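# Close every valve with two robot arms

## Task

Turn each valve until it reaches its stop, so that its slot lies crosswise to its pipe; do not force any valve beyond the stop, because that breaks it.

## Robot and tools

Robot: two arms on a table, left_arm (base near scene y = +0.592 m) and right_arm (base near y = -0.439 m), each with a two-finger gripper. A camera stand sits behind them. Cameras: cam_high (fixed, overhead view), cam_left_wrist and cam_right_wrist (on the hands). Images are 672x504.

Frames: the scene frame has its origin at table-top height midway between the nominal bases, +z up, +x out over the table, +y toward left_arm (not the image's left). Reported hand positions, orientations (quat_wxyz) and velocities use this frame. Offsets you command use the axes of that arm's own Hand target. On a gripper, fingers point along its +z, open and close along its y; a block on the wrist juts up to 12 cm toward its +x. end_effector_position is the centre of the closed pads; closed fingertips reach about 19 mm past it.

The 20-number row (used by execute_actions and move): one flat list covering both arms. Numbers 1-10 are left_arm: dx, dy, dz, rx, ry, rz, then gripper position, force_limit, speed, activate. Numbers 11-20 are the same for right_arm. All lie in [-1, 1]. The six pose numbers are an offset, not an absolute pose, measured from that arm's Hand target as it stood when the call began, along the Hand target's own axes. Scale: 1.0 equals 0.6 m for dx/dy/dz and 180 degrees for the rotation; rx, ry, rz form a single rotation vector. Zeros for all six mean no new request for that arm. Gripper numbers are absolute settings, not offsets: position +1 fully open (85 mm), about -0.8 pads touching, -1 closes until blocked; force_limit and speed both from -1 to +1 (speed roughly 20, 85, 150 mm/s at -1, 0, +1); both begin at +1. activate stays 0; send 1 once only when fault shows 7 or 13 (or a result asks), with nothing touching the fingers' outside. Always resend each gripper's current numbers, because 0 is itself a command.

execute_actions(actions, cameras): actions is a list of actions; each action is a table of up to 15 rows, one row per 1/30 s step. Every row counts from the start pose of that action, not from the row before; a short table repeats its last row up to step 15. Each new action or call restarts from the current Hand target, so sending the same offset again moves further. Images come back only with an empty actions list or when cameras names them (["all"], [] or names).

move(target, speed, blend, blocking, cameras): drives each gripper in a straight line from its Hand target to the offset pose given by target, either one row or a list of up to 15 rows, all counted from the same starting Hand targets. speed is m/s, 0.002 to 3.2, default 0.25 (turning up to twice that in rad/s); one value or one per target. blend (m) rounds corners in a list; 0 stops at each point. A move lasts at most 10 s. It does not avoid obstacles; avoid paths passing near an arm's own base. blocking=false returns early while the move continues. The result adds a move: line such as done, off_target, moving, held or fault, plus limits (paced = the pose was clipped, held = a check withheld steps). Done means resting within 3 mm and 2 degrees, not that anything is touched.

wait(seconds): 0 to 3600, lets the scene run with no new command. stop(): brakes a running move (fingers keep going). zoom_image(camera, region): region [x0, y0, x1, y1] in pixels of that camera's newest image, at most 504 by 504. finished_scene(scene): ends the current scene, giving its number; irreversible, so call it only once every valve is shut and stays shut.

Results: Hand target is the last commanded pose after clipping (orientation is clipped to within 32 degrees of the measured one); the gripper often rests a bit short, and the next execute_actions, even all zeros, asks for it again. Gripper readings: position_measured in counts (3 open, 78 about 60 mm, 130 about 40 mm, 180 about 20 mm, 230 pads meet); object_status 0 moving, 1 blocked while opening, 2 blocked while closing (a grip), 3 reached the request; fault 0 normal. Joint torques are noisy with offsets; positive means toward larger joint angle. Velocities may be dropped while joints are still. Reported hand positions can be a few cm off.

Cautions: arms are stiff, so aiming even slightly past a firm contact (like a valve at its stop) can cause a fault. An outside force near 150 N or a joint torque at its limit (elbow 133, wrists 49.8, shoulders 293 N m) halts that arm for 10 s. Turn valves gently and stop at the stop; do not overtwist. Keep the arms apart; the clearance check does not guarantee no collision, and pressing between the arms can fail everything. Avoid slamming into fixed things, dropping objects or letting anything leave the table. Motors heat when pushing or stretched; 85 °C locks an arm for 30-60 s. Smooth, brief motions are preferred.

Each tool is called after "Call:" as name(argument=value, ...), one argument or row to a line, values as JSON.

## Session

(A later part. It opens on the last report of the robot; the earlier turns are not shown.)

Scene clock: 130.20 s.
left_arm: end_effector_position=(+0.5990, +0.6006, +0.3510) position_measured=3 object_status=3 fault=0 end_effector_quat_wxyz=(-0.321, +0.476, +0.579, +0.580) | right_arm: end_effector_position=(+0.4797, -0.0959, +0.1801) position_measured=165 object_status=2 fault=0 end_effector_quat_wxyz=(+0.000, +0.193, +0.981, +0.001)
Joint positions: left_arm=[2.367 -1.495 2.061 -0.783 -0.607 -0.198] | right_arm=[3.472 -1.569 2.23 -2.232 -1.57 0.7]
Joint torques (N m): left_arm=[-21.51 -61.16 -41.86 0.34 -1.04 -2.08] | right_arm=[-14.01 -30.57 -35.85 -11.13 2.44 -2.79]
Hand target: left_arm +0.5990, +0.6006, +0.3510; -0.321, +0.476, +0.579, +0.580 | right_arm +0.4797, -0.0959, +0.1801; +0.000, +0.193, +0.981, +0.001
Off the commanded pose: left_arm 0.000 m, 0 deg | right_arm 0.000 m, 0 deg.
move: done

Call:
move(
  target=[
    [0,0,0,0,0,0,1,1,1,0, 0.0003,0.0015,0,0,0,-0.1167,-0.98,1,-1,0],
    [0,0,0,0,0,0,1,1,1,0, 0.0012,0.0026,0,0,0,-0.2278,-0.98,1,-1,0],
  ],
  speed=0.3,
  blend=0.002,
)

Call:
move(
  target=[
    [0,0,0,0,0,0,1,1,1,0, 0,0.0003,0,0,0,-0.0167,-0.98,1,-1,0],
  ],
  speed=0.1,
  cameras=["cam_right_wrist"],
)

Call:
zoom_image(
  camera="cam_right_wrist",
  region=[325, 175, 385, 235],
)

Scene clock: 132.30 s.
left_arm: end_effector_position=(+0.5990, +0.6006, +0.3510) position_measured=3 object_status=3 fault=0 end_effector_quat_wxyz=(-0.321, +0.476, +0.579, +0.580) | right_arm: end_effector_position=(+0.4797, -0.0941, +0.1801) position_measured=165 object_status=2 fault=0 end_effector_quat_wxyz=(+0.000, -0.162, +0.987, +0.001)
Joint positions: left_arm=[2.367 -1.495 2.061 -0.783 -0.607 -0.198] | right_arm=[3.475 -1.568 2.228 -2.232 -1.57 -0.012]
Joint torques (N m): left_arm=[-19.62 -63.99 -41.6 0.61 -0.63 -1.89] | right_arm=[-13.88 -55.09 -36.98 -4 2.42 -2.46]
Hand target: left_arm +0.5990, +0.6006, +0.3510; -0.321, +0.476, +0.579, +0.580 | right_arm +0.4796, -0.0942, +0.1801; +0.000, -0.162, +0.987, +0.001
Off the commanded pose: left_arm 0.000 m, 0 deg | right_arm 0.000 m, 0 deg.
move: done

Scene clock: 133.10 s.
left_arm: end_effector_position=(+0.5990, +0.6006, +0.3510) position_measured=3 object_status=3 fault=0 end_effector_quat_wxyz=(-0.321, +0.476, +0.579, +0.580) | right_arm: end_effector_position=(+0.4795, -0.0940, +0.1801) position_measured=165 object_status=2 fault=0 end_effector_quat_wxyz=(+0.000, -0.188, +0.982, +0.001)
Joint positions: left_arm=[2.367 -1.495 2.061 -0.783 -0.607 -0.198] | right_arm=[3.475 -1.568 2.228 -2.232 -1.57 -0.065]
Joint torques (N m): left_arm=[-16.54 -62.46 -41.73 0.88 -0.75 -1.81] | right_arm=[11.46 -39.72 -44.71 -1.34 0.18 -2.79]
Hand target: left_arm +0.5990, +0.6006, +0.3510; -0.321, +0.476, +0.579, +0.580 | right_arm +0.4795, -0.0940, +0.1801; +0.000, -0.188, +0.982, +0.001
Off the commanded pose: left_arm 0.000 m, 0 deg | right_arm 0.000 m, 0 deg.
move: done
cam_right_wrist: T_world_to_cam=[[-0.37656, 0.92639, -0.0011, 0.27709], [0.86486, 0.35197, 0.35794, -0.43222], [0.33198, 0.13384, -0.93374, 0.14485]] pos_world=[0.43006, -0.12395, 0.29027]

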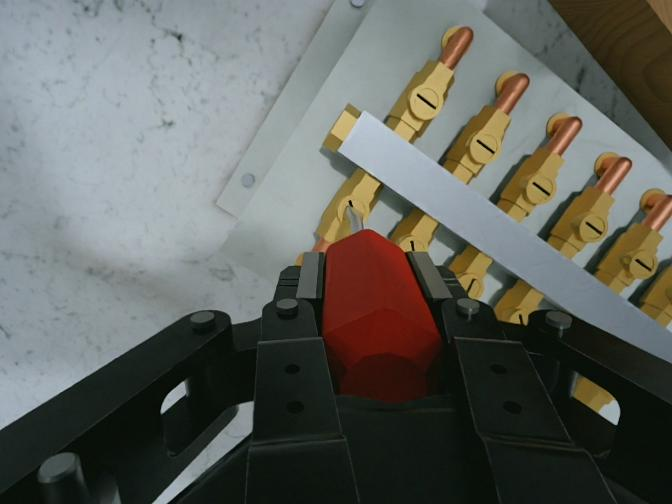

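Scaled by 8.400 from the camera's image (finer frame: 960x720).

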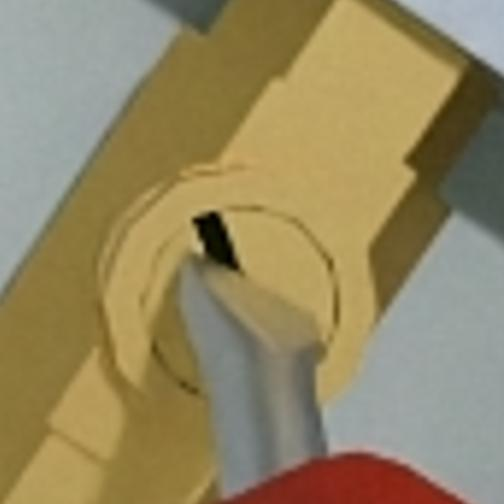

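Call:
move(
  target=[
    [0,0,0,0,0,0,1,1,1,0, -0.0005,-0.0031,-0.0017,0,0,0.2444,-0.98,1,-1,0],
    [0,0,0,0,0,0,1,1,1,0, -0.0005,-0.0031,0,0,0,0.2444,-0.98,1,-1,0],
  ],
  speed=[0.3,0.02],
  cameras=["cam_right_wrist"],
)

Call:
zoom_image(
  camera="cam_right_wrist",
  region=[325, 175, 385, 235],
)

Scene clock: 135.40 s.
left_arm: end_effector_position=(+0.5990, +0.6006, +0.3510) position_measured=3 object_status=3 fault=0 end_effector_quat_wxyz=(-0.321, +0.476, +0.579, +0.580) | right_arm: end_effector_position=(+0.4805, -0.0956, +0.1802) position_measured=165 object_status=2 fault=0 end_effector_quat_wxyz=(+0.000, +0.193, +0.981, +0.001)
Joint positions: left_arm=[2.367 -1.495 2.061 -0.783 -0.607 -0.198] | right_arm=[3.472 -1.568 2.228 -2.232 -1.57 0.7]
Joint torques (N m): left_arm=[-20.93 -63.31 -41.4 0.68 -0.75 -2.23] | right_arm=[9.33 -30.47 -35.86 -11.24 -2.1 0.69]
Hand target: left_arm +0.5990, +0.6006, +0.3510; -0.321, +0.476, +0.579, +0.580 | right_arm +0.4805, -0.0956, +0.1801; +0.000, +0.193, +0.981, +0.001
Off the commanded pose: left_arm 0.000 m, 0 deg | right_arm 0.000 m, 0 deg.
move: done
cam_right_wrist: T_world_to_cam=[[0.37209, 0.9282, -0.00075, -0.08068], [0.8671, -0.34731, 0.35708, -0.50035], [0.33118, -0.13352, -0.93407, 0.11976]] pos_world=[0.42422, -0.0829, 0.29047]

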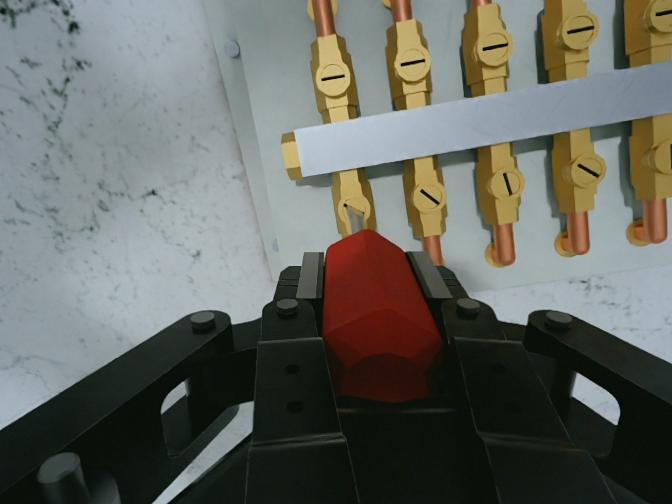

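Scaled by 8.400 from the camera's image (finer frame: 960x720).

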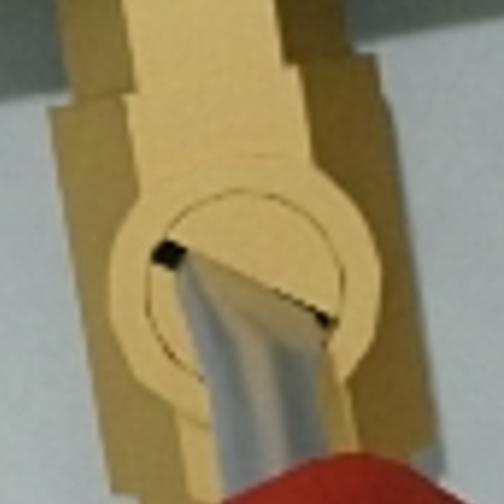

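Call:
move(
  target=[
    [0,0,0,0,0,0,1,1,1,0, -0.0009,-0.0009,0.0012,0,0,0,-0.98,1,-1,0],
  ],
  speed=[0.01],
)

Call:
move(
  target=[
    [0,0,0,0,0,0,1,1,1,0, 0,0,0.0012,0,0,0,-0.98,1,-1,0],
  ],
  speed=[0.01],
  cameras=["cam_right_wrist"],
)

Call:
zoom_image(
  camera="cam_right_wrist",
  region=[325, 175, 385, 235],
)

Scene clock: 136.13 s.
left_arm: end_effector_position=(+0.5990, +0.6006, +0.3510) position_measured=3 object_status=3 fault=0 end_effector_quat_wxyz=(-0.321, +0.476, +0.579, +0.580) | right_arm: end_effector_position=(+0.4808, -0.0963, +0.1794) position_measured=165 object_status=2 fault=0 end_effector_quat_wxyz=(+0.000, +0.193, +0.981, +0.001)
Joint positions: left_arm=[2.367 -1.495 2.061 -0.783 -0.607 -0.198] | right_arm=[3.471 -1.567 2.229 -2.234 -1.57 0.698]
Joint torques (N m): left_arm=[-18.98 -62.34 -41.53 0.98 -0.64 -2.06] | right_arm=[-17.17 -30.93 -36.12 -11.63 -1.64 -2.79]
Hand target: left_arm +0.5990, +0.6006, +0.3510; -0.321, +0.476, +0.579, +0.580 | right_arm +0.4808, -0.0963, +0.1793; +0.000, +0.193, +0.981, +0.001
Off the commanded pose: left_arm 0.000 m, 0 deg | right_arm 0.000 m, 0 deg.
move: done

Scene clock: 136.63 s.
left_arm: end_effector_position=(+0.5990, +0.6006, +0.3510) position_measured=3 object_status=3 fault=0 end_effector_quat_wxyz=(-0.321, +0.476, +0.579, +0.580) | right_arm: end_effector_position=(+0.4808, -0.0963, +0.1787) position_measured=165 object_status=2 fault=0 end_effector_quat_wxyz=(+0.000, +0.193, +0.981, +0.001)
Joint positions: left_arm=[2.367 -1.495 2.061 -0.783 -0.607 -0.198] | right_arm=[3.471 -1.566 2.23 -2.235 -1.57 0.698]
Joint torques (N m): left_arm=[-19.6 -64.01 -42.5 1.35 -0.78 -1.61] | right_arm=[-17.56 -24.84 -32.42 -11.29 -1.41 -2.84]
Hand target: left_arm +0.5990, +0.6006, +0.3510; -0.321, +0.476, +0.579, +0.580 | right_arm +0.4808, -0.0963, +0.1786; +0.000, +0.193, +0.981, +0.001
Off the commanded pose: left_arm 0.000 m, 0 deg | right_arm 0.000 m, 0 deg.
move: done
cam_right_wrist: T_world_to_cam=[[0.37232, 0.92811, -0.00076, -0.08024], [0.86701, -0.34751, 0.35712, -0.50027], [0.33118, -0.13362, -0.93406, 0.11806]] pos_world=[0.42452, -0.0836, 0.28887]

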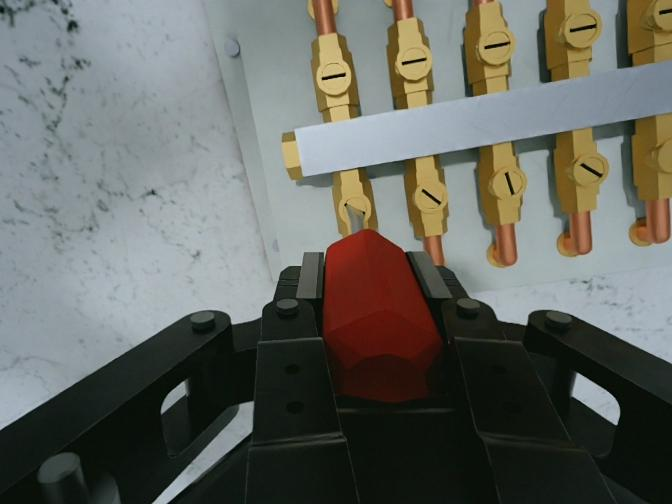

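Scaled by 8.400 from the camera's image (finer frame: 960x720).

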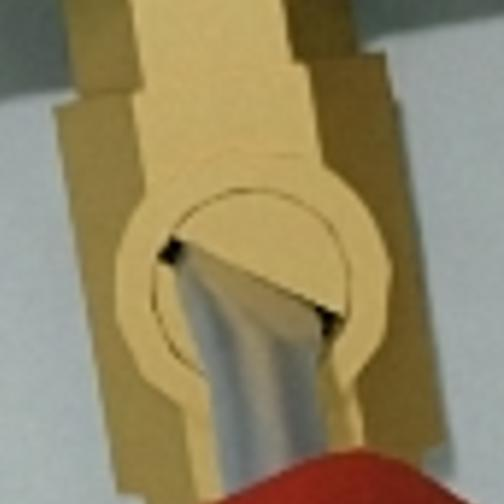

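Call:
move(
  target=[
    [0,0,0,0,0,0,1,1,1,0, 0,0,-0.0017,0,0,0,-0.98,1,-1,0],
    [0,0,0,0,0,0,1,1,1,0, -0.0006,-0.0002,-0.0017,0,0,0,-0.98,1,-1,0],
    [0,0,0,0,0,0,1,1,1,0, -0.0006,-0.0002,0,0,0,0,-0.98,1,-1,0],
  ],
  speed=[0.01],
)

Call:
move(
  target=[
    [0,0,0,0,0,0,1,1,1,0, 0,0,0.0012,0,0,0,-0.98,1,-1,0],
  ],
  speed=[0.01],
  cameras=["cam_right_wrist"],
)

Call:
zoom_image(
  camera="cam_right_wrist",
  region=[325, 175, 385, 235],
)

speed must be one number or one for each of the 3 targets, got a list of 1; nothing of the call was run

not run: a call was refused earlier in this reply.

Scaled by 8.400 from the camera's image (finer frame: 960x720).

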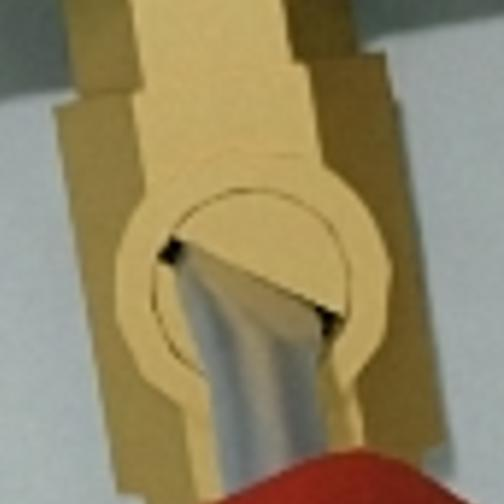

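Call:
move(
  target=[
    [0,0,0,0,0,0,1,1,1,0, 0,0,-0.0017,0,0,0,-0.98,1,-1,0],
    [0,0,0,0,0,0,1,1,1,0, -0.0006,-0.0002,-0.0017,0,0,0,-0.98,1,-1,0],
    [0,0,0,0,0,0,1,1,1,0, -0.0006,-0.0002,0,0,0,0,-0.98,1,-1,0],
  ],
  speed=0.01,
)

Call:
move(
  target=[
    [0,0,0,0,0,0,1,1,1,0, 0,0,0.0012,0,0,0,-0.98,1,-1,0],
  ],
  speed=0.01,
  cameras=["cam_right_wrist"],
)

Call:
zoom_image(
  camera="cam_right_wrist",
  region=[325, 175, 385, 235],
)

Scene clock: 137.67 s.
left_arm: end_effector_position=(+0.5990, +0.6006, +0.3510) position_measured=3 object_status=3 fault=0 end_effector_quat_wxyz=(-0.321, +0.476, +0.579, +0.580) | right_arm: end_effector_position=(+0.4812, -0.0965, +0.1789) position_measured=165 object_status=2 fault=0 end_effector_quat_wxyz=(+0.000, +0.193, +0.981, +0.001)
Joint positions: left_arm=[2.367 -1.495 2.061 -0.783 -0.607 -0.198] | right_arm=[3.47 -1.566 2.23 -2.235 -1.57 0.698]
Joint torques (N m): left_arm=[-21.41 -63.21 -41 0.34 -0.6 -1.56] | right_arm=[-20.07 -28.79 -37.31 -12.63 -1.24 -2.46]
Hand target: left_arm +0.5990, +0.6006, +0.3510; -0.321, +0.476, +0.579, +0.580 | right_arm +0.4811, -0.0965, +0.1786; +0.000, +0.193, +0.981, +0.001
Off the commanded pose: left_arm 0.000 m, 0 deg | right_arm 0.000 m, 0 deg.
move: done

Scene clock: 138.17 s.
left_arm: end_effector_position=(+0.5990, +0.6006, +0.3510) position_measured=3 object_status=3 fault=0 end_effector_quat_wxyz=(-0.321, +0.476, +0.579, +0.580) | right_arm: end_effector_position=(+0.4811, -0.0965, +0.1780) position_measured=165 object_status=2 fault=0 end_effector_quat_wxyz=(+0.000, +0.193, +0.981, +0.001)
Joint positions: left_arm=[2.367 -1.495 2.061 -0.783 -0.607 -0.198] | right_arm=[3.47 -1.565 2.23 -2.237 -1.57 0.698]
Joint torques (N m): left_arm=[-23.67 -63.67 -40.94 0.98 -1.15 -1.75] | right_arm=[-15.95 -10.6 -19.12 -8.35 -0.8 -2.49]
Hand target: left_arm +0.5990, +0.6006, +0.3510; -0.321, +0.476, +0.579, +0.580 | right_arm +0.4811, -0.0965, +0.1779; +0.000, +0.193, +0.981, +0.001
Off the commanded pose: left_arm 0.000 m, 0 deg | right_arm 0.000 m, 0 deg.
move: done
cam_right_wrist: T_world_to_cam=[[0.3723, 0.92811, -0.00073, -0.08018], [0.86698, -0.3475, 0.3572, -0.50036], [0.33126, -0.13362, -0.93403, 0.11723]] pos_world=[0.42482, -0.0838, 0.28817]

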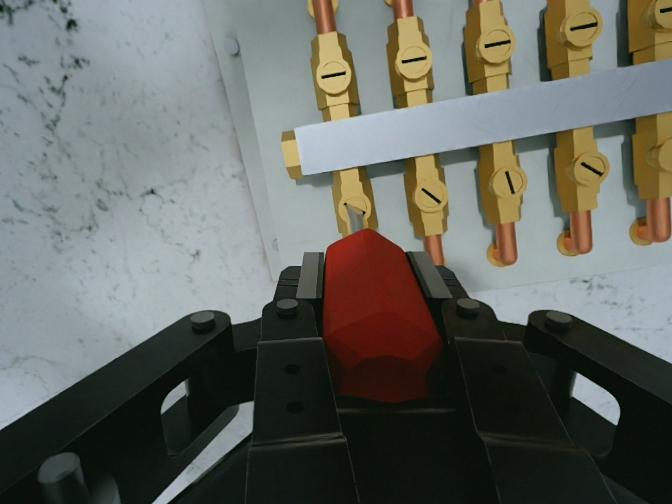

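Scaled by 8.400 from the camera's image (finer frame: 960x720).

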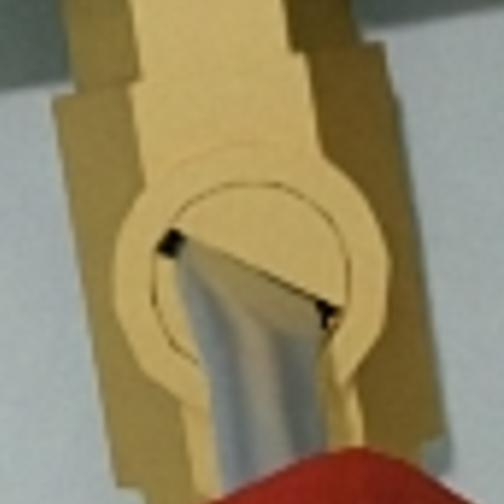

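Call:
move(
  target=[
    [0,0,0,0,0,0,1,1,1,0, 0.0003,0.0015,0,0,0,-0.1167,-0.98,1,-1,0],
  ],
  speed=0.2,
  cameras=["cam_right_wrist"],
)

Call:
zoom_image(
  camera="cam_right_wrist",
  region=[325, 175, 385, 235],
)

Scene clock: 139.93 s.
left_arm: end_effector_position=(+0.5990, +0.6006, +0.3510) position_measured=3 object_status=3 fault=0 end_effector_quat_wxyz=(-0.321, +0.476, +0.579, +0.580) | right_arm: end_effector_position=(+0.4813, -0.0956, +0.1779) position_measured=165 object_status=2 fault=0 end_effector_quat_wxyz=(+0.000, +0.011, +1.000, +0.001)
Joint positions: left_arm=[2.367 -1.495 2.061 -0.783 -0.607 -0.198] | right_arm=[3.472 -1.564 2.229 -2.237 -1.57 0.333]
Joint torques (N m): left_arm=[-21.77 -63.33 -40.59 1.06 -0.87 -2.09] | right_arm=[-16.73 -39.55 -52.09 -6.37 1.83 -3.23]
Hand target: left_arm +0.5990, +0.6006, +0.3510; -0.321, +0.476, +0.579, +0.580 | right_arm +0.4813, -0.0956, +0.1779; +0.000, +0.011, +1.000, +0.001
Off the commanded pose: left_arm 0.000 m, 0 deg | right_arm 0.000 m, 0 deg.
move: done
cam_right_wrist: T_world_to_cam=[[0.01513, 0.99989, -0.00082, 0.09771], [0.93378, -0.01383, 0.35757, -0.50051], [0.35751, -0.00618, -0.93389, 0.11685]] pos_world=[0.42411, -0.1039, 0.28817]

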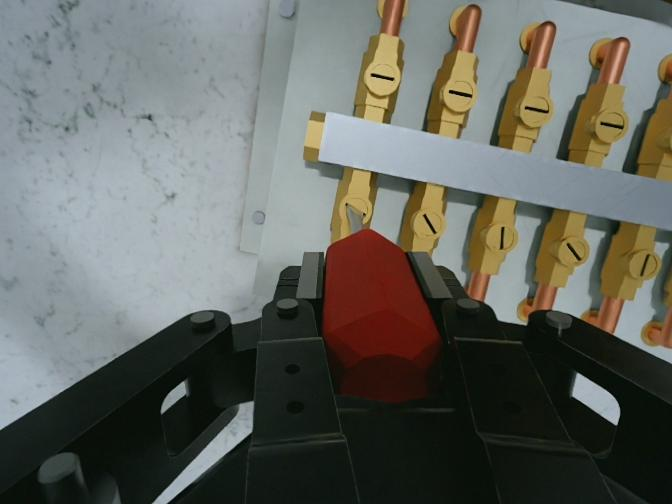

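Scaled by 8.400 from the camera's image (finer frame: 960x720).

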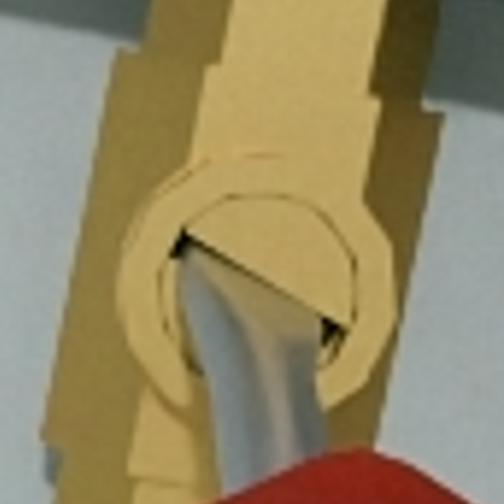

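Call:
move(
  target=[
    [0,0,0,0,0,0,1,1,1,0, 0.0005,0.0015,0,0,0,-0.1111,-0.98,1,-1,0],
  ],
  speed=0.2,
)

Call:
move(
  target=[
    [0,0,0,0,0,0,1,1,1,0, 0,0.0003,0,0,0,-0.0167,-0.98,1,-1,0],
  ],
  speed=0.1,
  cameras=["cam_right_wrist"],
)

Call:
zoom_image(
  camera="cam_right_wrist",
  region=[325, 175, 385, 235],
)

Scene clock: 141.60 s.
left_arm: end_effector_position=(+0.5990, +0.6006, +0.3510) position_measured=3 object_status=3 fault=0 end_effector_quat_wxyz=(-0.321, +0.476, +0.579, +0.580) | right_arm: end_effector_position=(+0.4810, -0.0947, +0.1779) position_measured=165 object_status=2 fault=0 end_effector_quat_wxyz=(+0.000, -0.162, +0.987, +0.001)
Joint positions: left_arm=[2.367 -1.495 2.061 -0.783 -0.607 -0.198] | right_arm=[3.473 -1.564 2.229 -2.237 -1.57 -0.014]
Joint torques (N m): left_arm=[-21.99 -63.13 -41.89 0.88 -0.35 -1.7] | right_arm=[-14.39 -35.81 -37.39 -1.35 2.32 -2.95]
Hand target: left_arm +0.5990, +0.6006, +0.3510; -0.321, +0.476, +0.579, +0.580 | right_arm +0.4810, -0.0947, +0.1779; +0.000, -0.163, +0.987, +0.001
Off the commanded pose: left_arm 0.000 m, 0 deg | right_arm 0.000 m, 0 deg.
move: done

Scene clock: 142.40 s.
left_arm: end_effector_position=(+0.5990, +0.6006, +0.3510) position_measured=3 object_status=3 fault=0 end_effector_quat_wxyz=(-0.321, +0.476, +0.579, +0.580) | right_arm: end_effector_position=(+0.4809, -0.0946, +0.1779) position_measured=165 object_status=2 fault=0 end_effector_quat_wxyz=(+0.000, -0.188, +0.982, +0.001)
Joint positions: left_arm=[2.367 -1.495 2.061 -0.783 -0.607 -0.198] | right_arm=[3.474 -1.563 2.229 -2.237 -1.57 -0.067]
Joint torques (N m): left_arm=[-20.6 -63.58 -41.41 0.41 -0.66 -1.67] | right_arm=[10.71 -25.56 -35.25 -1.02 -1.24 -4.15]
Hand target: left_arm +0.5990, +0.6006, +0.3510; -0.321, +0.476, +0.579, +0.580 | right_arm +0.4809, -0.0946, +0.1779; +0.000, -0.188, +0.982, +0.001
Off the commanded pose: left_arm 0.000 m, 0 deg | right_arm 0.000 m, 0 deg.
move: done
cam_right_wrist: T_world_to_cam=[[-0.37678, 0.9263, -0.00109, 0.27829], [0.86477, 0.35217, 0.35798, -0.43246], [0.33198, 0.13393, -0.93373, 0.14239]] pos_world=[0.43156, -0.12455, 0.28807]

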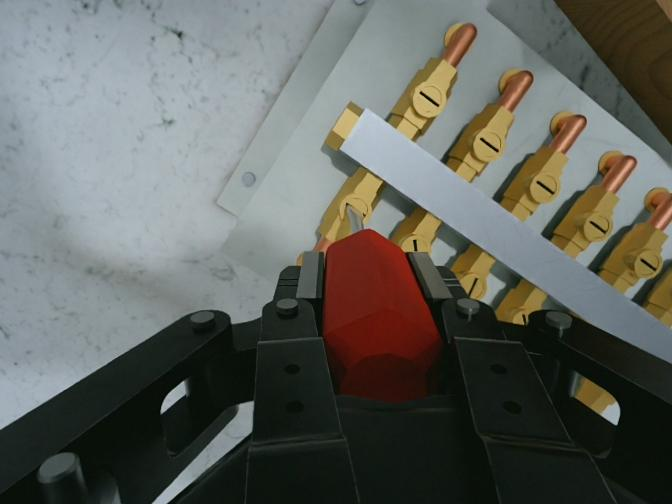

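Scaled by 8.400 from the camera's image (finer frame: 960x720).

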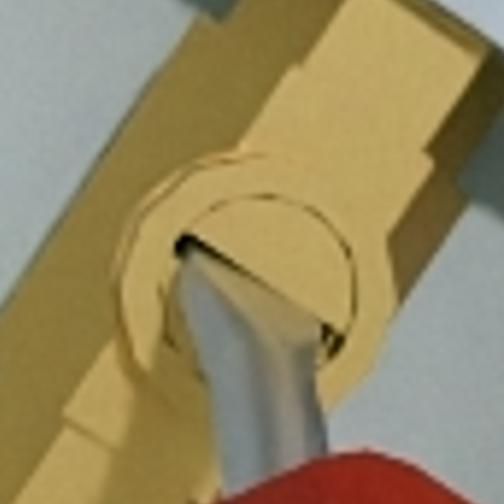

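Call:
move(
  target=[
    [0,0,0,0,0,0,1,1,1,0, 0,-0.0006,0,0,0,0.03,-0.98,1,-1,0],
    [0,0,0,0,0,0,1,1,1,0, 0,-0.0006,-0.0143,0,0,0.03,-0.98,1,-1,0],
    [0,0,0,0,0,0,1,1,1,0, -0.0362,0.0525,-0.0143,0,0,0.3261,-0.98,1,-1,0],
  ],
  speed=[0.1,0.06,0.4],
  cameras=["cam_right_wrist"],
)

Call:
zoom_image(
  camera="cam_right_wrist",
  region=[325, 175, 385, 235],
)

Scene clock: 145.90 s.
left_arm: end_effector_position=(+0.5990, +0.6006, +0.3510) position_measured=3 object_status=3 fault=0 end_effector_quat_wxyz=(-0.321, +0.476, +0.579, +0.580) | right_arm: end_effector_position=(+0.4895, -0.0573, +0.1865) position_measured=165 object_status=2 fault=0 end_effector_quat_wxyz=(+0.000, +0.317, +0.948, +0.001)
Joint positions: left_arm=[2.367 -1.495 2.061 -0.783 -0.607 -0.198] | right_arm=[3.529 -1.526 2.171 -2.217 -1.57 1.012]
Joint torques (N m): left_arm=[-21.02 -64.47 -41.55 0.56 -0.91 -2.3] | right_arm=[11.25 -34.5 -53.59 -0.58 -1.98 0.73]
Hand target: left_arm +0.5990, +0.6006, +0.3510; -0.321, +0.476, +0.579, +0.580 | right_arm +0.4895, -0.0573, +0.1865; +0.000, +0.317, +0.948, +0.001
Off the commanded pose: left_arm 0.000 m, 0 deg | right_arm 0.000 m, 0 deg.
move: done
cam_right_wrist: T_world_to_cam=[[0.59517, 0.8036, -0.00081, -0.23587], [0.7509, -0.55578, 0.35674, -0.45213], [0.28623, -0.21293, -0.9342, 0.14522]] pos_world=[0.43832, -0.03081, 0.29677]

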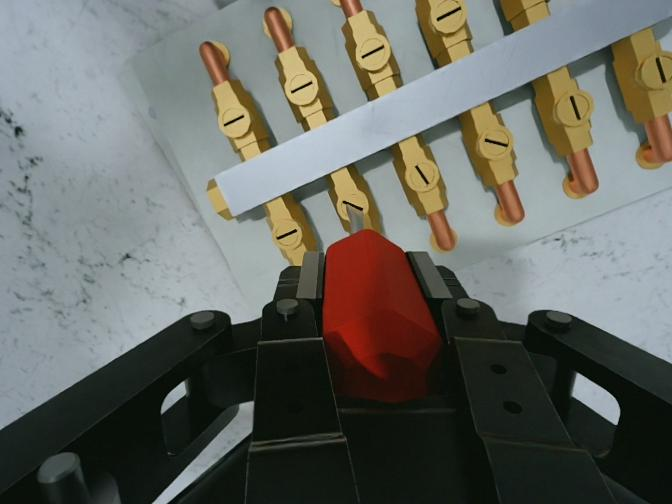

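Scaled by 8.400 from the camera's image (finer frame: 960x720).

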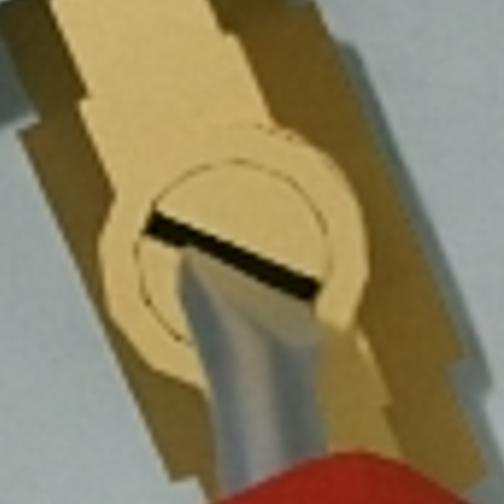

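Call:
move(
  target=[0,0,0,0,0,0,1,1,1,0,0.0002,-0.0022,0.008,0,0,0,-0.98,1,-1,0],
  speed=0.04,
  cameras=["cam_right_wrist"],
)

Call:
zoom_image(
  camera="cam_right_wrist",
  region=[325, 175, 385, 235],
)

Scene clock: 147.37 s.
left_arm: end_effector_position=(+0.5990, +0.6006, +0.3510) position_measured=3 object_status=3 fault=0 end_effector_quat_wxyz=(-0.321, +0.476, +0.579, +0.580) | right_arm: end_effector_position=(+0.4886, -0.0582, +0.1819) position_measured=165 object_status=2 fault=0 end_effector_quat_wxyz=(+0.000, +0.317, +0.948, +0.001)
Joint positions: left_arm=[2.367 -1.495 2.061 -0.783 -0.607 -0.198] | right_arm=[3.528 -1.522 2.177 -2.227 -1.57 1.012]
Joint torques (N m): left_arm=[-22.4 -63.5 -41.64 0.78 -0.78 -1.93] | right_arm=[-13.83 -35.2 -36.68 -10.82 -2.11 -2.87]
Hand target: left_arm +0.5990, +0.6006, +0.3510; -0.321, +0.476, +0.579, +0.580 | right_arm +0.4886, -0.0583, +0.1817; +0.000, +0.317, +0.948, +0.001
Off the commanded pose: left_arm 0.000 m, 0 deg | right_arm 0.000 m, 0 deg.
move: done
cam_right_wrist: T_world_to_cam=[[0.59542, 0.80341, -0.00084, -0.23472], [0.75074, -0.556, 0.35673, -0.45024], [0.28613, -0.21303, -0.93421, 0.14103]] pos_world=[0.43742, -0.03171, 0.29217]

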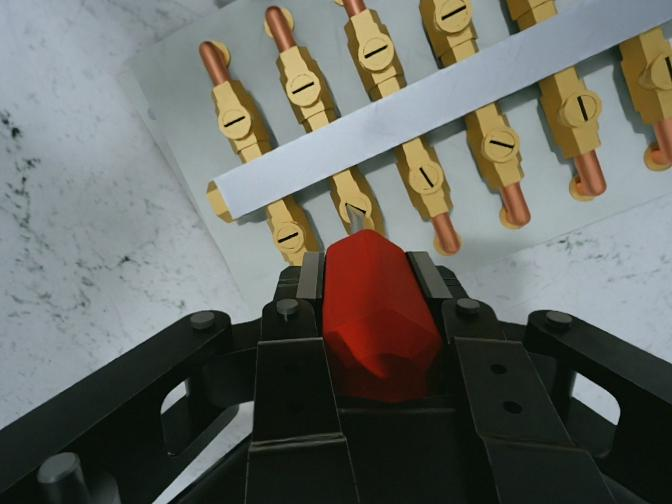

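Scaled by 8.400 from the camera's image (finer frame: 960x720).

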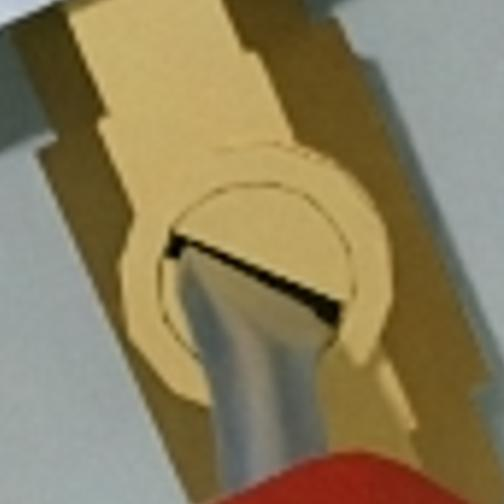

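Call:
move(
  target=[
    [0,0,0,0,0,0,1,1,1,0,0.0002,0.0001,0.0028,0,0,0,-0.98,1,-1,0],
    [0,0,0,0,0,0,1,1,1,0,0.0002,0.0001,0.006,0,0,0,-0.98,1,-1,0],
  ],
  speed=0.01,
  cameras=["cam_right_wrist"],
)

Call:
zoom_image(
  camera="cam_right_wrist",
  region=[325, 175, 385, 235],
)

Scene clock: 148.27 s.
left_arm: end_effector_position=(+0.5990, +0.6006, +0.3510) position_measured=3 object_status=3 fault=0 end_effector_quat_wxyz=(-0.321, +0.476, +0.579, +0.580) | right_arm: end_effector_position=(+0.4885, -0.0582, +0.1781) position_measured=165 object_status=2 fault=0 end_effector_quat_wxyz=(+0.000, +0.317, +0.948, +0.001)
Joint positions: left_arm=[2.367 -1.495 2.061 -0.783 -0.607 -0.198] | right_arm=[3.528 -1.518 2.181 -2.235 -1.57 1.012]
Joint torques (N m): left_arm=[-17.07 -64.58 -40.77 0.94 -0.74 -1.82] | right_arm=[7.55 -13.31 -17.97 -1.39 2.38 0.55]
Hand target: left_arm +0.5990, +0.6006, +0.3510; -0.321, +0.476, +0.579, +0.580 | right_arm +0.4885, -0.0581, +0.1781; +0.000, +0.317, +0.948, +0.001
Off the commanded pose: left_arm 0.000 m, 0 deg | right_arm 0.000 m, 0 deg.
move: done
cam_right_wrist: T_world_to_cam=[[0.59544, 0.8034, -0.00092, -0.23473], [0.75072, -0.55599, 0.35678, -0.44876], [0.28613, -0.21313, -0.93419, 0.13752]] pos_world=[0.43732, -0.03161, 0.28837]

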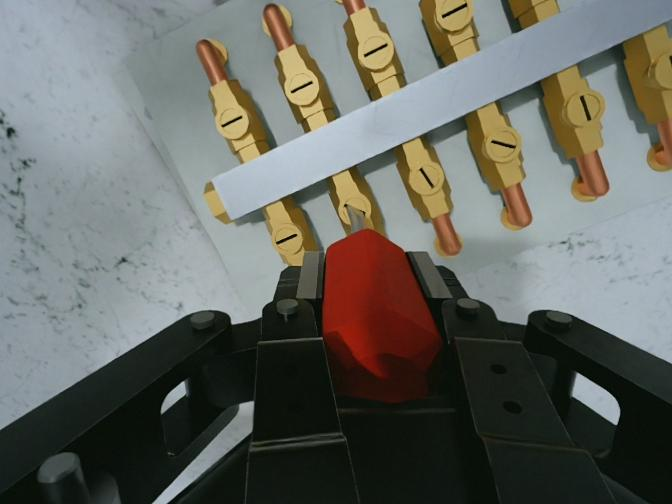

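Scaled by 8.400 from the camera's image (finer frame: 960x720).

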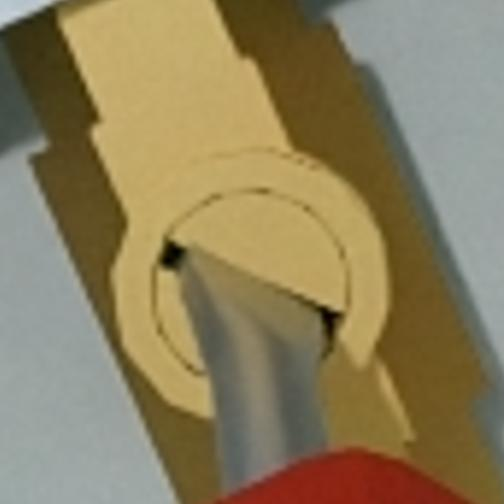

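Call:
move(
  target=[
    [0,0,0,0,0,0,1,1,1,0,0.0005,0.0017,0,0,0,-0.1111,-0.98,1,-1,0],
    [0,0,0,0,0,0,1,1,1,0,0.0014,0.0030,0,0,0,-0.2111,-0.98,1,-1,0],
    [0,0,0,0,0,0,1,1,1,0,0.0026,0.0039,0,0,0,-0.3111,-0.98,1,-1,0],
    [0,0,0,0,0,0,1,1,1,0,0.0028,0.0040,0,0,0,-0.3278,-0.98,1,-1,0],
  ],
  speed=0.3,
  blend=0.002,
  cameras=["cam_right_wrist"],
)

Call:
zoom_image(
  camera="cam_right_wrist",
  region=[325, 175, 385, 235],
)

Scene clock: 150.93 s.
left_arm: end_effector_position=(+0.5990, +0.6006, +0.3510) position_measured=3 object_status=3 fault=0 end_effector_quat_wxyz=(-0.321, +0.476, +0.579, +0.580) | right_arm: end_effector_position=(+0.4887, -0.0552, +0.1781) position_measured=165 object_status=2 fault=0 end_effector_quat_wxyz=(+0.000, -0.191, +0.982, +0.001)
Joint positions: left_arm=[2.367 -1.495 2.061 -0.783 -0.607 -0.198] | right_arm=[3.533 -1.515 2.177 -2.234 -1.57 -0.013]
Joint torques (N m): left_arm=[-18.51 -60.5 -42.58 0.53 -0.7 -2.17] | right_arm=[6.99 -49.2 -26.22 2.02 10.65 -4.66]
Hand target: left_arm +0.5990, +0.6006, +0.3510; -0.321, +0.476, +0.579, +0.580 | right_arm +0.4886, -0.0552, +0.1781; +0.000, -0.191, +0.982, +0.001
Off the commanded pose: left_arm 0.000 m, 0 deg | right_arm 0.000 m, 0 deg.
move: done
cam_right_wrist: T_world_to_cam=[[-0.38177, 0.92426, -0.00108, 0.24701], [0.86285, 0.35682, 0.358, -0.45185], [0.33127, 0.13574, -0.93372, 0.13531]] pos_world=[0.43935, -0.08543, 0.28837]

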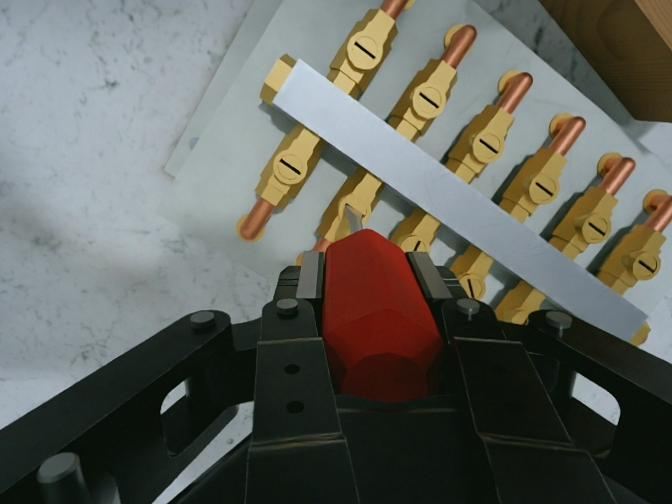

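Scaled by 8.400 from the camera's image (finer frame: 960x720).

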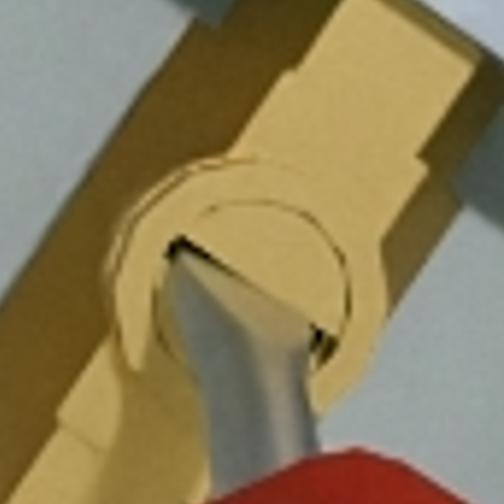

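Call:
move(
  target=[
    [0,0,0,0,0,0,1,1,1,0,0,-0.0006,0,0,0,0.03,-0.98,1,-1,0],
    [0,0,0,0,0,0,1,1,1,0,0,-0.0006,-0.0143,0,0,0.03,-0.98,1,-1,0],
    [0,0,0,0,0,0,1,1,1,0,-0.034,0.0504,-0.0143,0,0,0.5139,-0.98,1,-1,0],
  ],
  speed=[0.1,0.06,0.4],
  cameras=["cam_right_wrist"],
)

Call:
zoom_image(
  camera="cam_right_wrist",
  region=[325, 175, 385, 235],
)

Scene clock: 155.10 s.
left_arm: end_effector_position=(+0.5990, +0.6006, +0.3510) position_measured=3 object_status=3 fault=0 end_effector_quat_wxyz=(-0.321, +0.476, +0.579, +0.580) | right_arm: end_effector_position=(+0.4962, -0.0195, +0.1868) position_measured=165 object_status=2 fault=0 end_effector_quat_wxyz=(+0.000, +0.577, +0.817, +0.001)
Joint positions: left_arm=[2.367 -1.495 2.061 -0.783 -0.607 -0.198] | right_arm=[3.581 -1.48 2.12 -2.212 -1.57 1.649]
Joint torques (N m): left_arm=[-22.12 -64.19 -42.52 0.36 -0.81 -1.21] | right_arm=[10.29 -40.46 -54.74 -0.83 -1.89 0.89]
Hand target: left_arm +0.5990, +0.6006, +0.3510; -0.321, +0.476, +0.579, +0.580 | right_arm +0.4962, -0.0195, +0.1868; +0.000, +0.577, +0.817, +0.001
Off the commanded pose: left_arm 0.000 m, 0 deg | right_arm 0.000 m, 0 deg.
move: done
cam_right_wrist: T_world_to_cam=[[0.93983, 0.34164, -0.00138, -0.45018], [0.3197, -0.87803, 0.35618, -0.22847], [0.12048, -0.33519, -0.93442, 0.23149]] pos_world=[0.46825, 0.03079, 0.29706]

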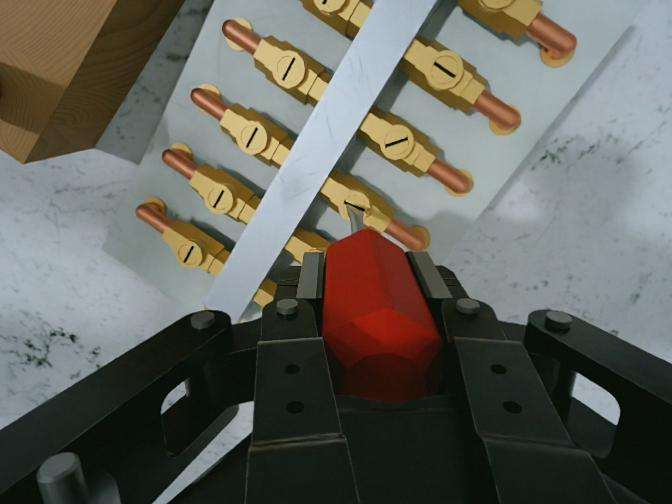

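Scaled by 8.400 from the camera's image (finer frame: 960x720).

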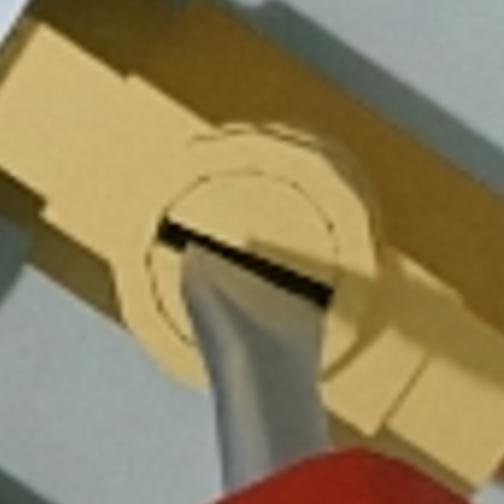

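Call:
move(
  target=[0,0,0,0,0,0,1,1,1,0,0.0002,-0.0005,0.0085,0,0,0,-0.98,1,-1,0],
  speed=0.04,
  cameras=["cam_right_wrist"],
)

Call:
zoom_image(
  camera="cam_right_wrist",
  region=[325, 175, 385, 235],
)

Scene clock: 155.83 s.
left_arm: end_effector_position=(+0.5990, +0.6006, +0.3510) position_measured=3 object_status=3 fault=0 end_effector_quat_wxyz=(-0.321, +0.476, +0.579, +0.580) | right_arm: end_effector_position=(+0.4959, -0.0195, +0.1818) position_measured=165 object_status=2 fault=0 end_effector_quat_wxyz=(+0.000, +0.577, +0.817, +0.001)
Joint positions: left_arm=[2.367 -1.495 2.061 -0.783 -0.607 -0.198] | right_arm=[3.581 -1.474 2.125 -2.222 -1.57 1.65]
Joint torques (N m): left_arm=[-20.17 -60.74 -42.69 0.27 -0.97 -1.91] | right_arm=[11.11 -40.72 -37.07 -11.3 -1.81 0.81]
Hand target: left_arm +0.5990, +0.6006, +0.3510; -0.321, +0.476, +0.579, +0.580 | right_arm +0.4959, -0.0195, +0.1817; +0.000, +0.577, +0.817, +0.001
Off the commanded pose: left_arm 0.000 m, 0 deg | right_arm 0.000 m, 0 deg.
move: done
cam_right_wrist: T_world_to_cam=[[0.93994, 0.34133, -0.00135, -0.44996], [0.3194, -0.87814, 0.35615, -0.22648], [0.12038, -0.33519, -0.93443, 0.227]] pos_world=[0.46794, 0.03079, 0.29216]

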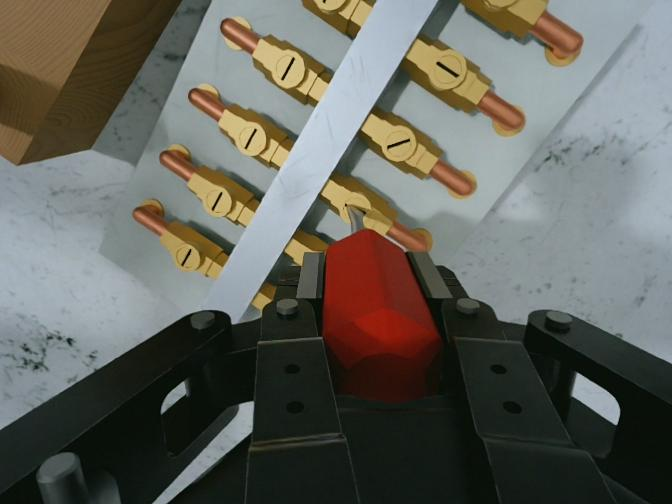

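Scaled by 8.400 from the camera's image (finer frame: 960x720).

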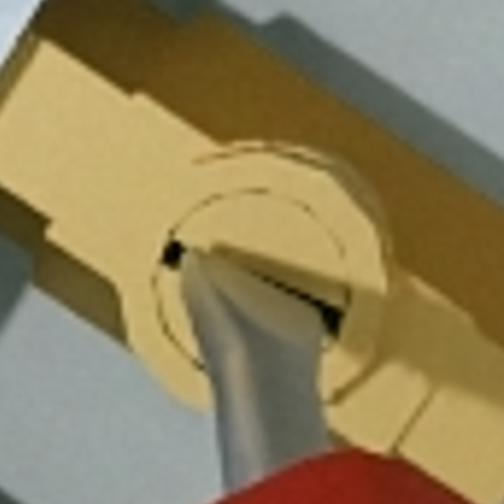

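Call:
move(
  target=[
    [0,0,0,0,0,0,1,1,1,0,0.0001,0.0001,0.0028,0,0,0,-0.98,1,-1,0],
    [0,0,0,0,0,0,1,1,1,0,0.0001,0.0001,0.0048,0,0,0,-0.98,1,-1,0],
  ],
  speed=0.01,
  cameras=["cam_right_wrist"],
)

Call:
zoom_image(
  camera="cam_right_wrist",
  region=[325, 175, 385, 235],
)

Scene clock: 156.60 s.
left_arm: end_effector_position=(+0.5990, +0.6006, +0.3510) position_measured=3 object_status=3 fault=0 end_effector_quat_wxyz=(-0.321, +0.476, +0.579, +0.580) | right_arm: end_effector_position=(+0.4959, -0.0194, +0.1790) position_measured=165 object_status=2 fault=0 end_effector_quat_wxyz=(+0.000, +0.577, +0.817, +0.001)
Joint positions: left_arm=[2.367 -1.495 2.061 -0.783 -0.607 -0.198] | right_arm=[3.581 -1.471 2.127 -2.228 -1.57 1.65]
Joint torques (N m): left_arm=[-22.21 -62.5 -42.27 0.14 -0.51 -1.74] | right_arm=[11.32 -35.28 -34.28 -11.91 -0.07 0.74]
Hand target: left_arm +0.5990, +0.6006, +0.3510; -0.321, +0.476, +0.579, +0.580 | right_arm +0.4959, -0.0194, +0.1788; +0.000, +0.577, +0.817, +0.001
Off the commanded pose: left_arm 0.000 m, 0 deg | right_arm 0.000 m, 0 deg.
move: done
cam_right_wrist: T_world_to_cam=[[0.93995, 0.3413, -0.00118, -0.45005], [0.31929, -0.87813, 0.35629, -0.22535], [0.12057, -0.33527, -0.93437, 0.22422]] pos_world=[0.46795, 0.03089, 0.28926]

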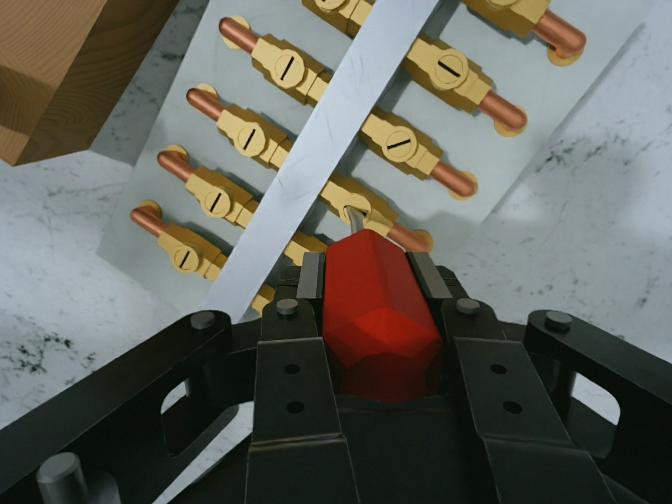

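Scaled by 8.400 from the camera's image (finer frame: 960x720).

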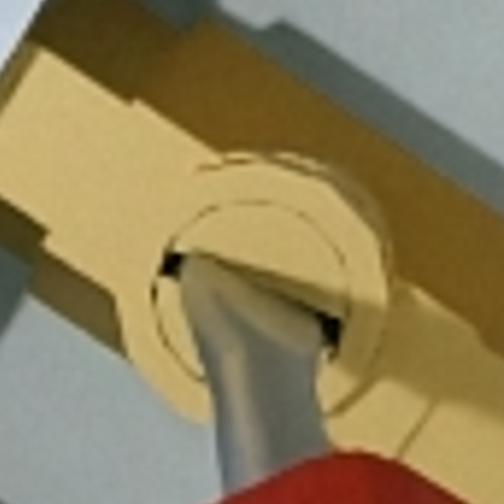

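Call:
move(
  target=[
    [0,0,0,0,0,0,1,1,1,0,0,0,0.0014,0,0,0,-0.98,1,-1,0],
    [0,0,0,0,0,0,1,1,1,0,0.0006,0.0019,0.0014,0,0,-0.125,-0.98,1,-1,0],
    [0,0,0,0,0,0,1,1,1,0,0.0018,0.0034,0.0014,0,0,-0.25,-0.98,1,-1,0],
    [0,0,0,0,0,0,1,1,1,0,0.0035,0.0043,0.0014,0,0,-0.3722,-0.98,1,-1,0],
    [0,0,0,0,0,0,1,1,1,0,0.0054,0.0045,0.0014,0,0,-0.4944,-0.98,1,-1,0],
    [0,0,0,0,0,0,1,1,1,0,0.0057,0.0045,0.0014,0,0,-0.5139,-0.98,1,-1,0],
  ],
  speed=[0.01,0.3,0.3,0.3,0.3,0.3],
  blend=[0,0.002,0.002,0.002,0.002,0.002],
  cameras=["cam_right_wrist"],
)

Call:
zoom_image(
  camera="cam_right_wrist",
  region=[325, 175, 385, 235],
)

Scene clock: 160.57 s.
left_arm: end_effector_position=(+0.5990, +0.6006, +0.3510) position_measured=3 object_status=3 fault=0 end_effector_quat_wxyz=(-0.321, +0.476, +0.579, +0.580) | right_arm: end_effector_position=(+0.4973, -0.0153, +0.1780) position_measured=165 object_status=2 fault=0 end_effector_quat_wxyz=(+0.000, -0.191, +0.982, +0.001) end_effector_velocity=(+0.000, -0.001, +0.000) end_effector_angular_velocity=(+0.000, +0.001, +0.004)
Joint positions: left_arm=[2.367 -1.495 2.061 -0.783 -0.607 -0.198] | right_arm=[3.587 -1.464 2.121 -2.229 -1.57 0.041]
Joint velocities: left_arm=[within noise] | right_arm=[-0.001 -0.001 0 0.001 0 -0.005]
Joint torques (N m): left_arm=[-19.08 -65.45 -43.21 0.72 -0.56 -1.77] | right_arm=[15.44 -39.52 -28.26 -1.28 13.1 -4.42]
Hand target: left_arm +0.5990, +0.6006, +0.3510; -0.321, +0.476, +0.579, +0.580 | right_arm +0.4973, -0.0153, +0.1780; +0.000, -0.191, +0.982, +0.001
Off the commanded pose: left_arm 0.000 m, 0 deg | right_arm 0.000 m, 0 deg.
move: done
cam_right_wrist: T_world_to_cam=[[-0.3818, 0.92424, -0.001, 0.21335], [0.86284, 0.35682, 0.35804, -0.47356], [0.33127, 0.13584, -0.93371, 0.12681]] pos_world=[0.44805, -0.04543, 0.28817]

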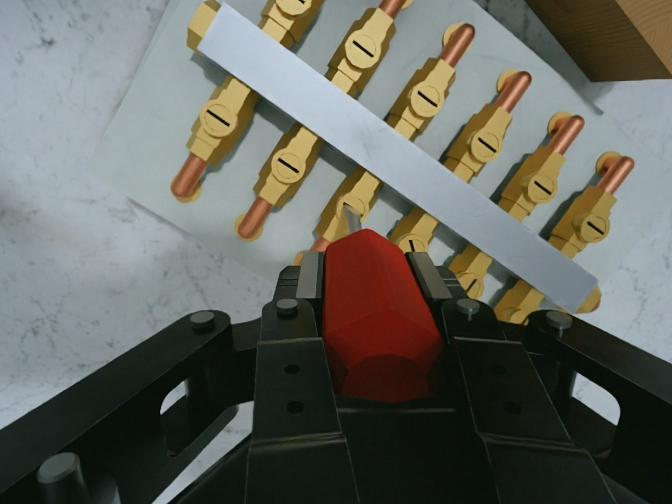

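Scaled by 8.400 from the camera's image (finer frame: 960x720).

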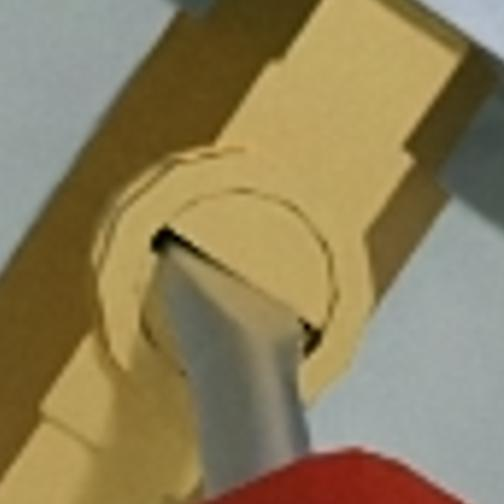

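Call:
move(
  target=[
    [0,0,0,0,0,0,1,1,1,0,0,-0.0006,0,0,0,0.03,-0.98,1,-1,0],
    [0,0,0,0,0,0,1,1,1,0,0,-0.0006,-0.0143,0,0,0.03,-0.98,1,-1,0],
    [0,0,0,0,0,0,1,1,1,0,-0.0365,0.0517,-0.0143,0,0,0.2889,-0.98,1,-1,0],
  ],
  speed=[0.1,0.06,0.4],
  cameras=["cam_right_wrist"],
)

Call:
zoom_image(
  camera="cam_right_wrist",
  region=[325, 175, 385, 235],
)

Scene clock: 164.27 s.
left_arm: end_effector_position=(+0.5990, +0.6006, +0.3510) position_measured=3 object_status=3 fault=0 end_effector_quat_wxyz=(-0.321, +0.476, +0.579, +0.580) | right_arm: end_effector_position=(+0.5060, +0.0216, +0.1866) position_measured=165 object_status=2 fault=0 end_effector_quat_wxyz=(+0.000, +0.259, +0.966, +0.001)
Joint positions: left_arm=[2.367 -1.495 2.061 -0.783 -0.607 -0.198] | right_arm=[3.632 -1.426 2.058 -2.204 -1.57 0.993]
Joint torques (N m): left_arm=[-22.06 -62.45 -42.23 0.04 -1.05 -2.17] | right_arm=[10.94 -45.89 -54.25 -0.51 -1.94 1.03]
Hand target: left_arm +0.5990, +0.6006, +0.3510; -0.321, +0.476, +0.579, +0.580 | right_arm +0.5060, +0.0217, +0.1866; +0.000, +0.259, +0.966, +0.001
Off the commanded pose: left_arm 0.000 m, 0 deg | right_arm 0.000 m, 0 deg.
move: done
cam_right_wrist: T_world_to_cam=[[0.49279, 0.87015, -0.00078, -0.25875], [0.81299, -0.4601, 0.35686, -0.45413], [0.31017, -0.1765, -0.93415, 0.14452]] pos_world=[0.45188, 0.04172, 0.29687]

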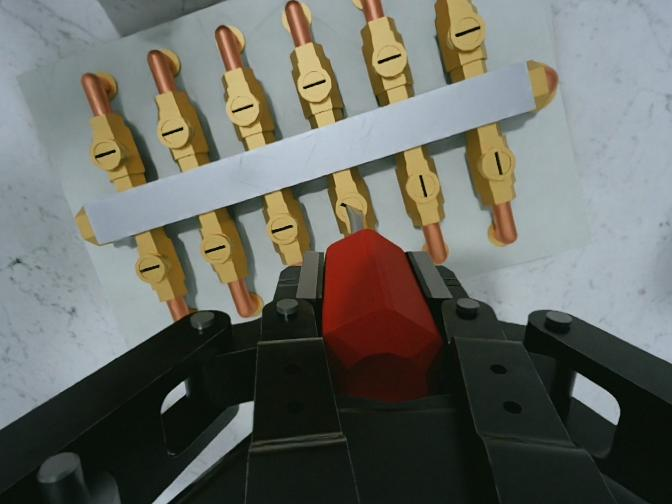

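Scaled by 8.400 from the camera's image (finer frame: 960x720).

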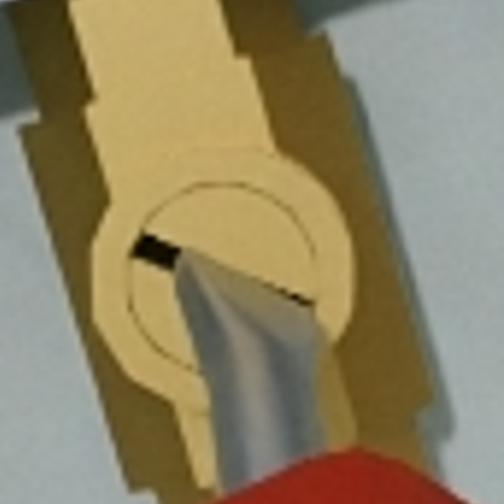

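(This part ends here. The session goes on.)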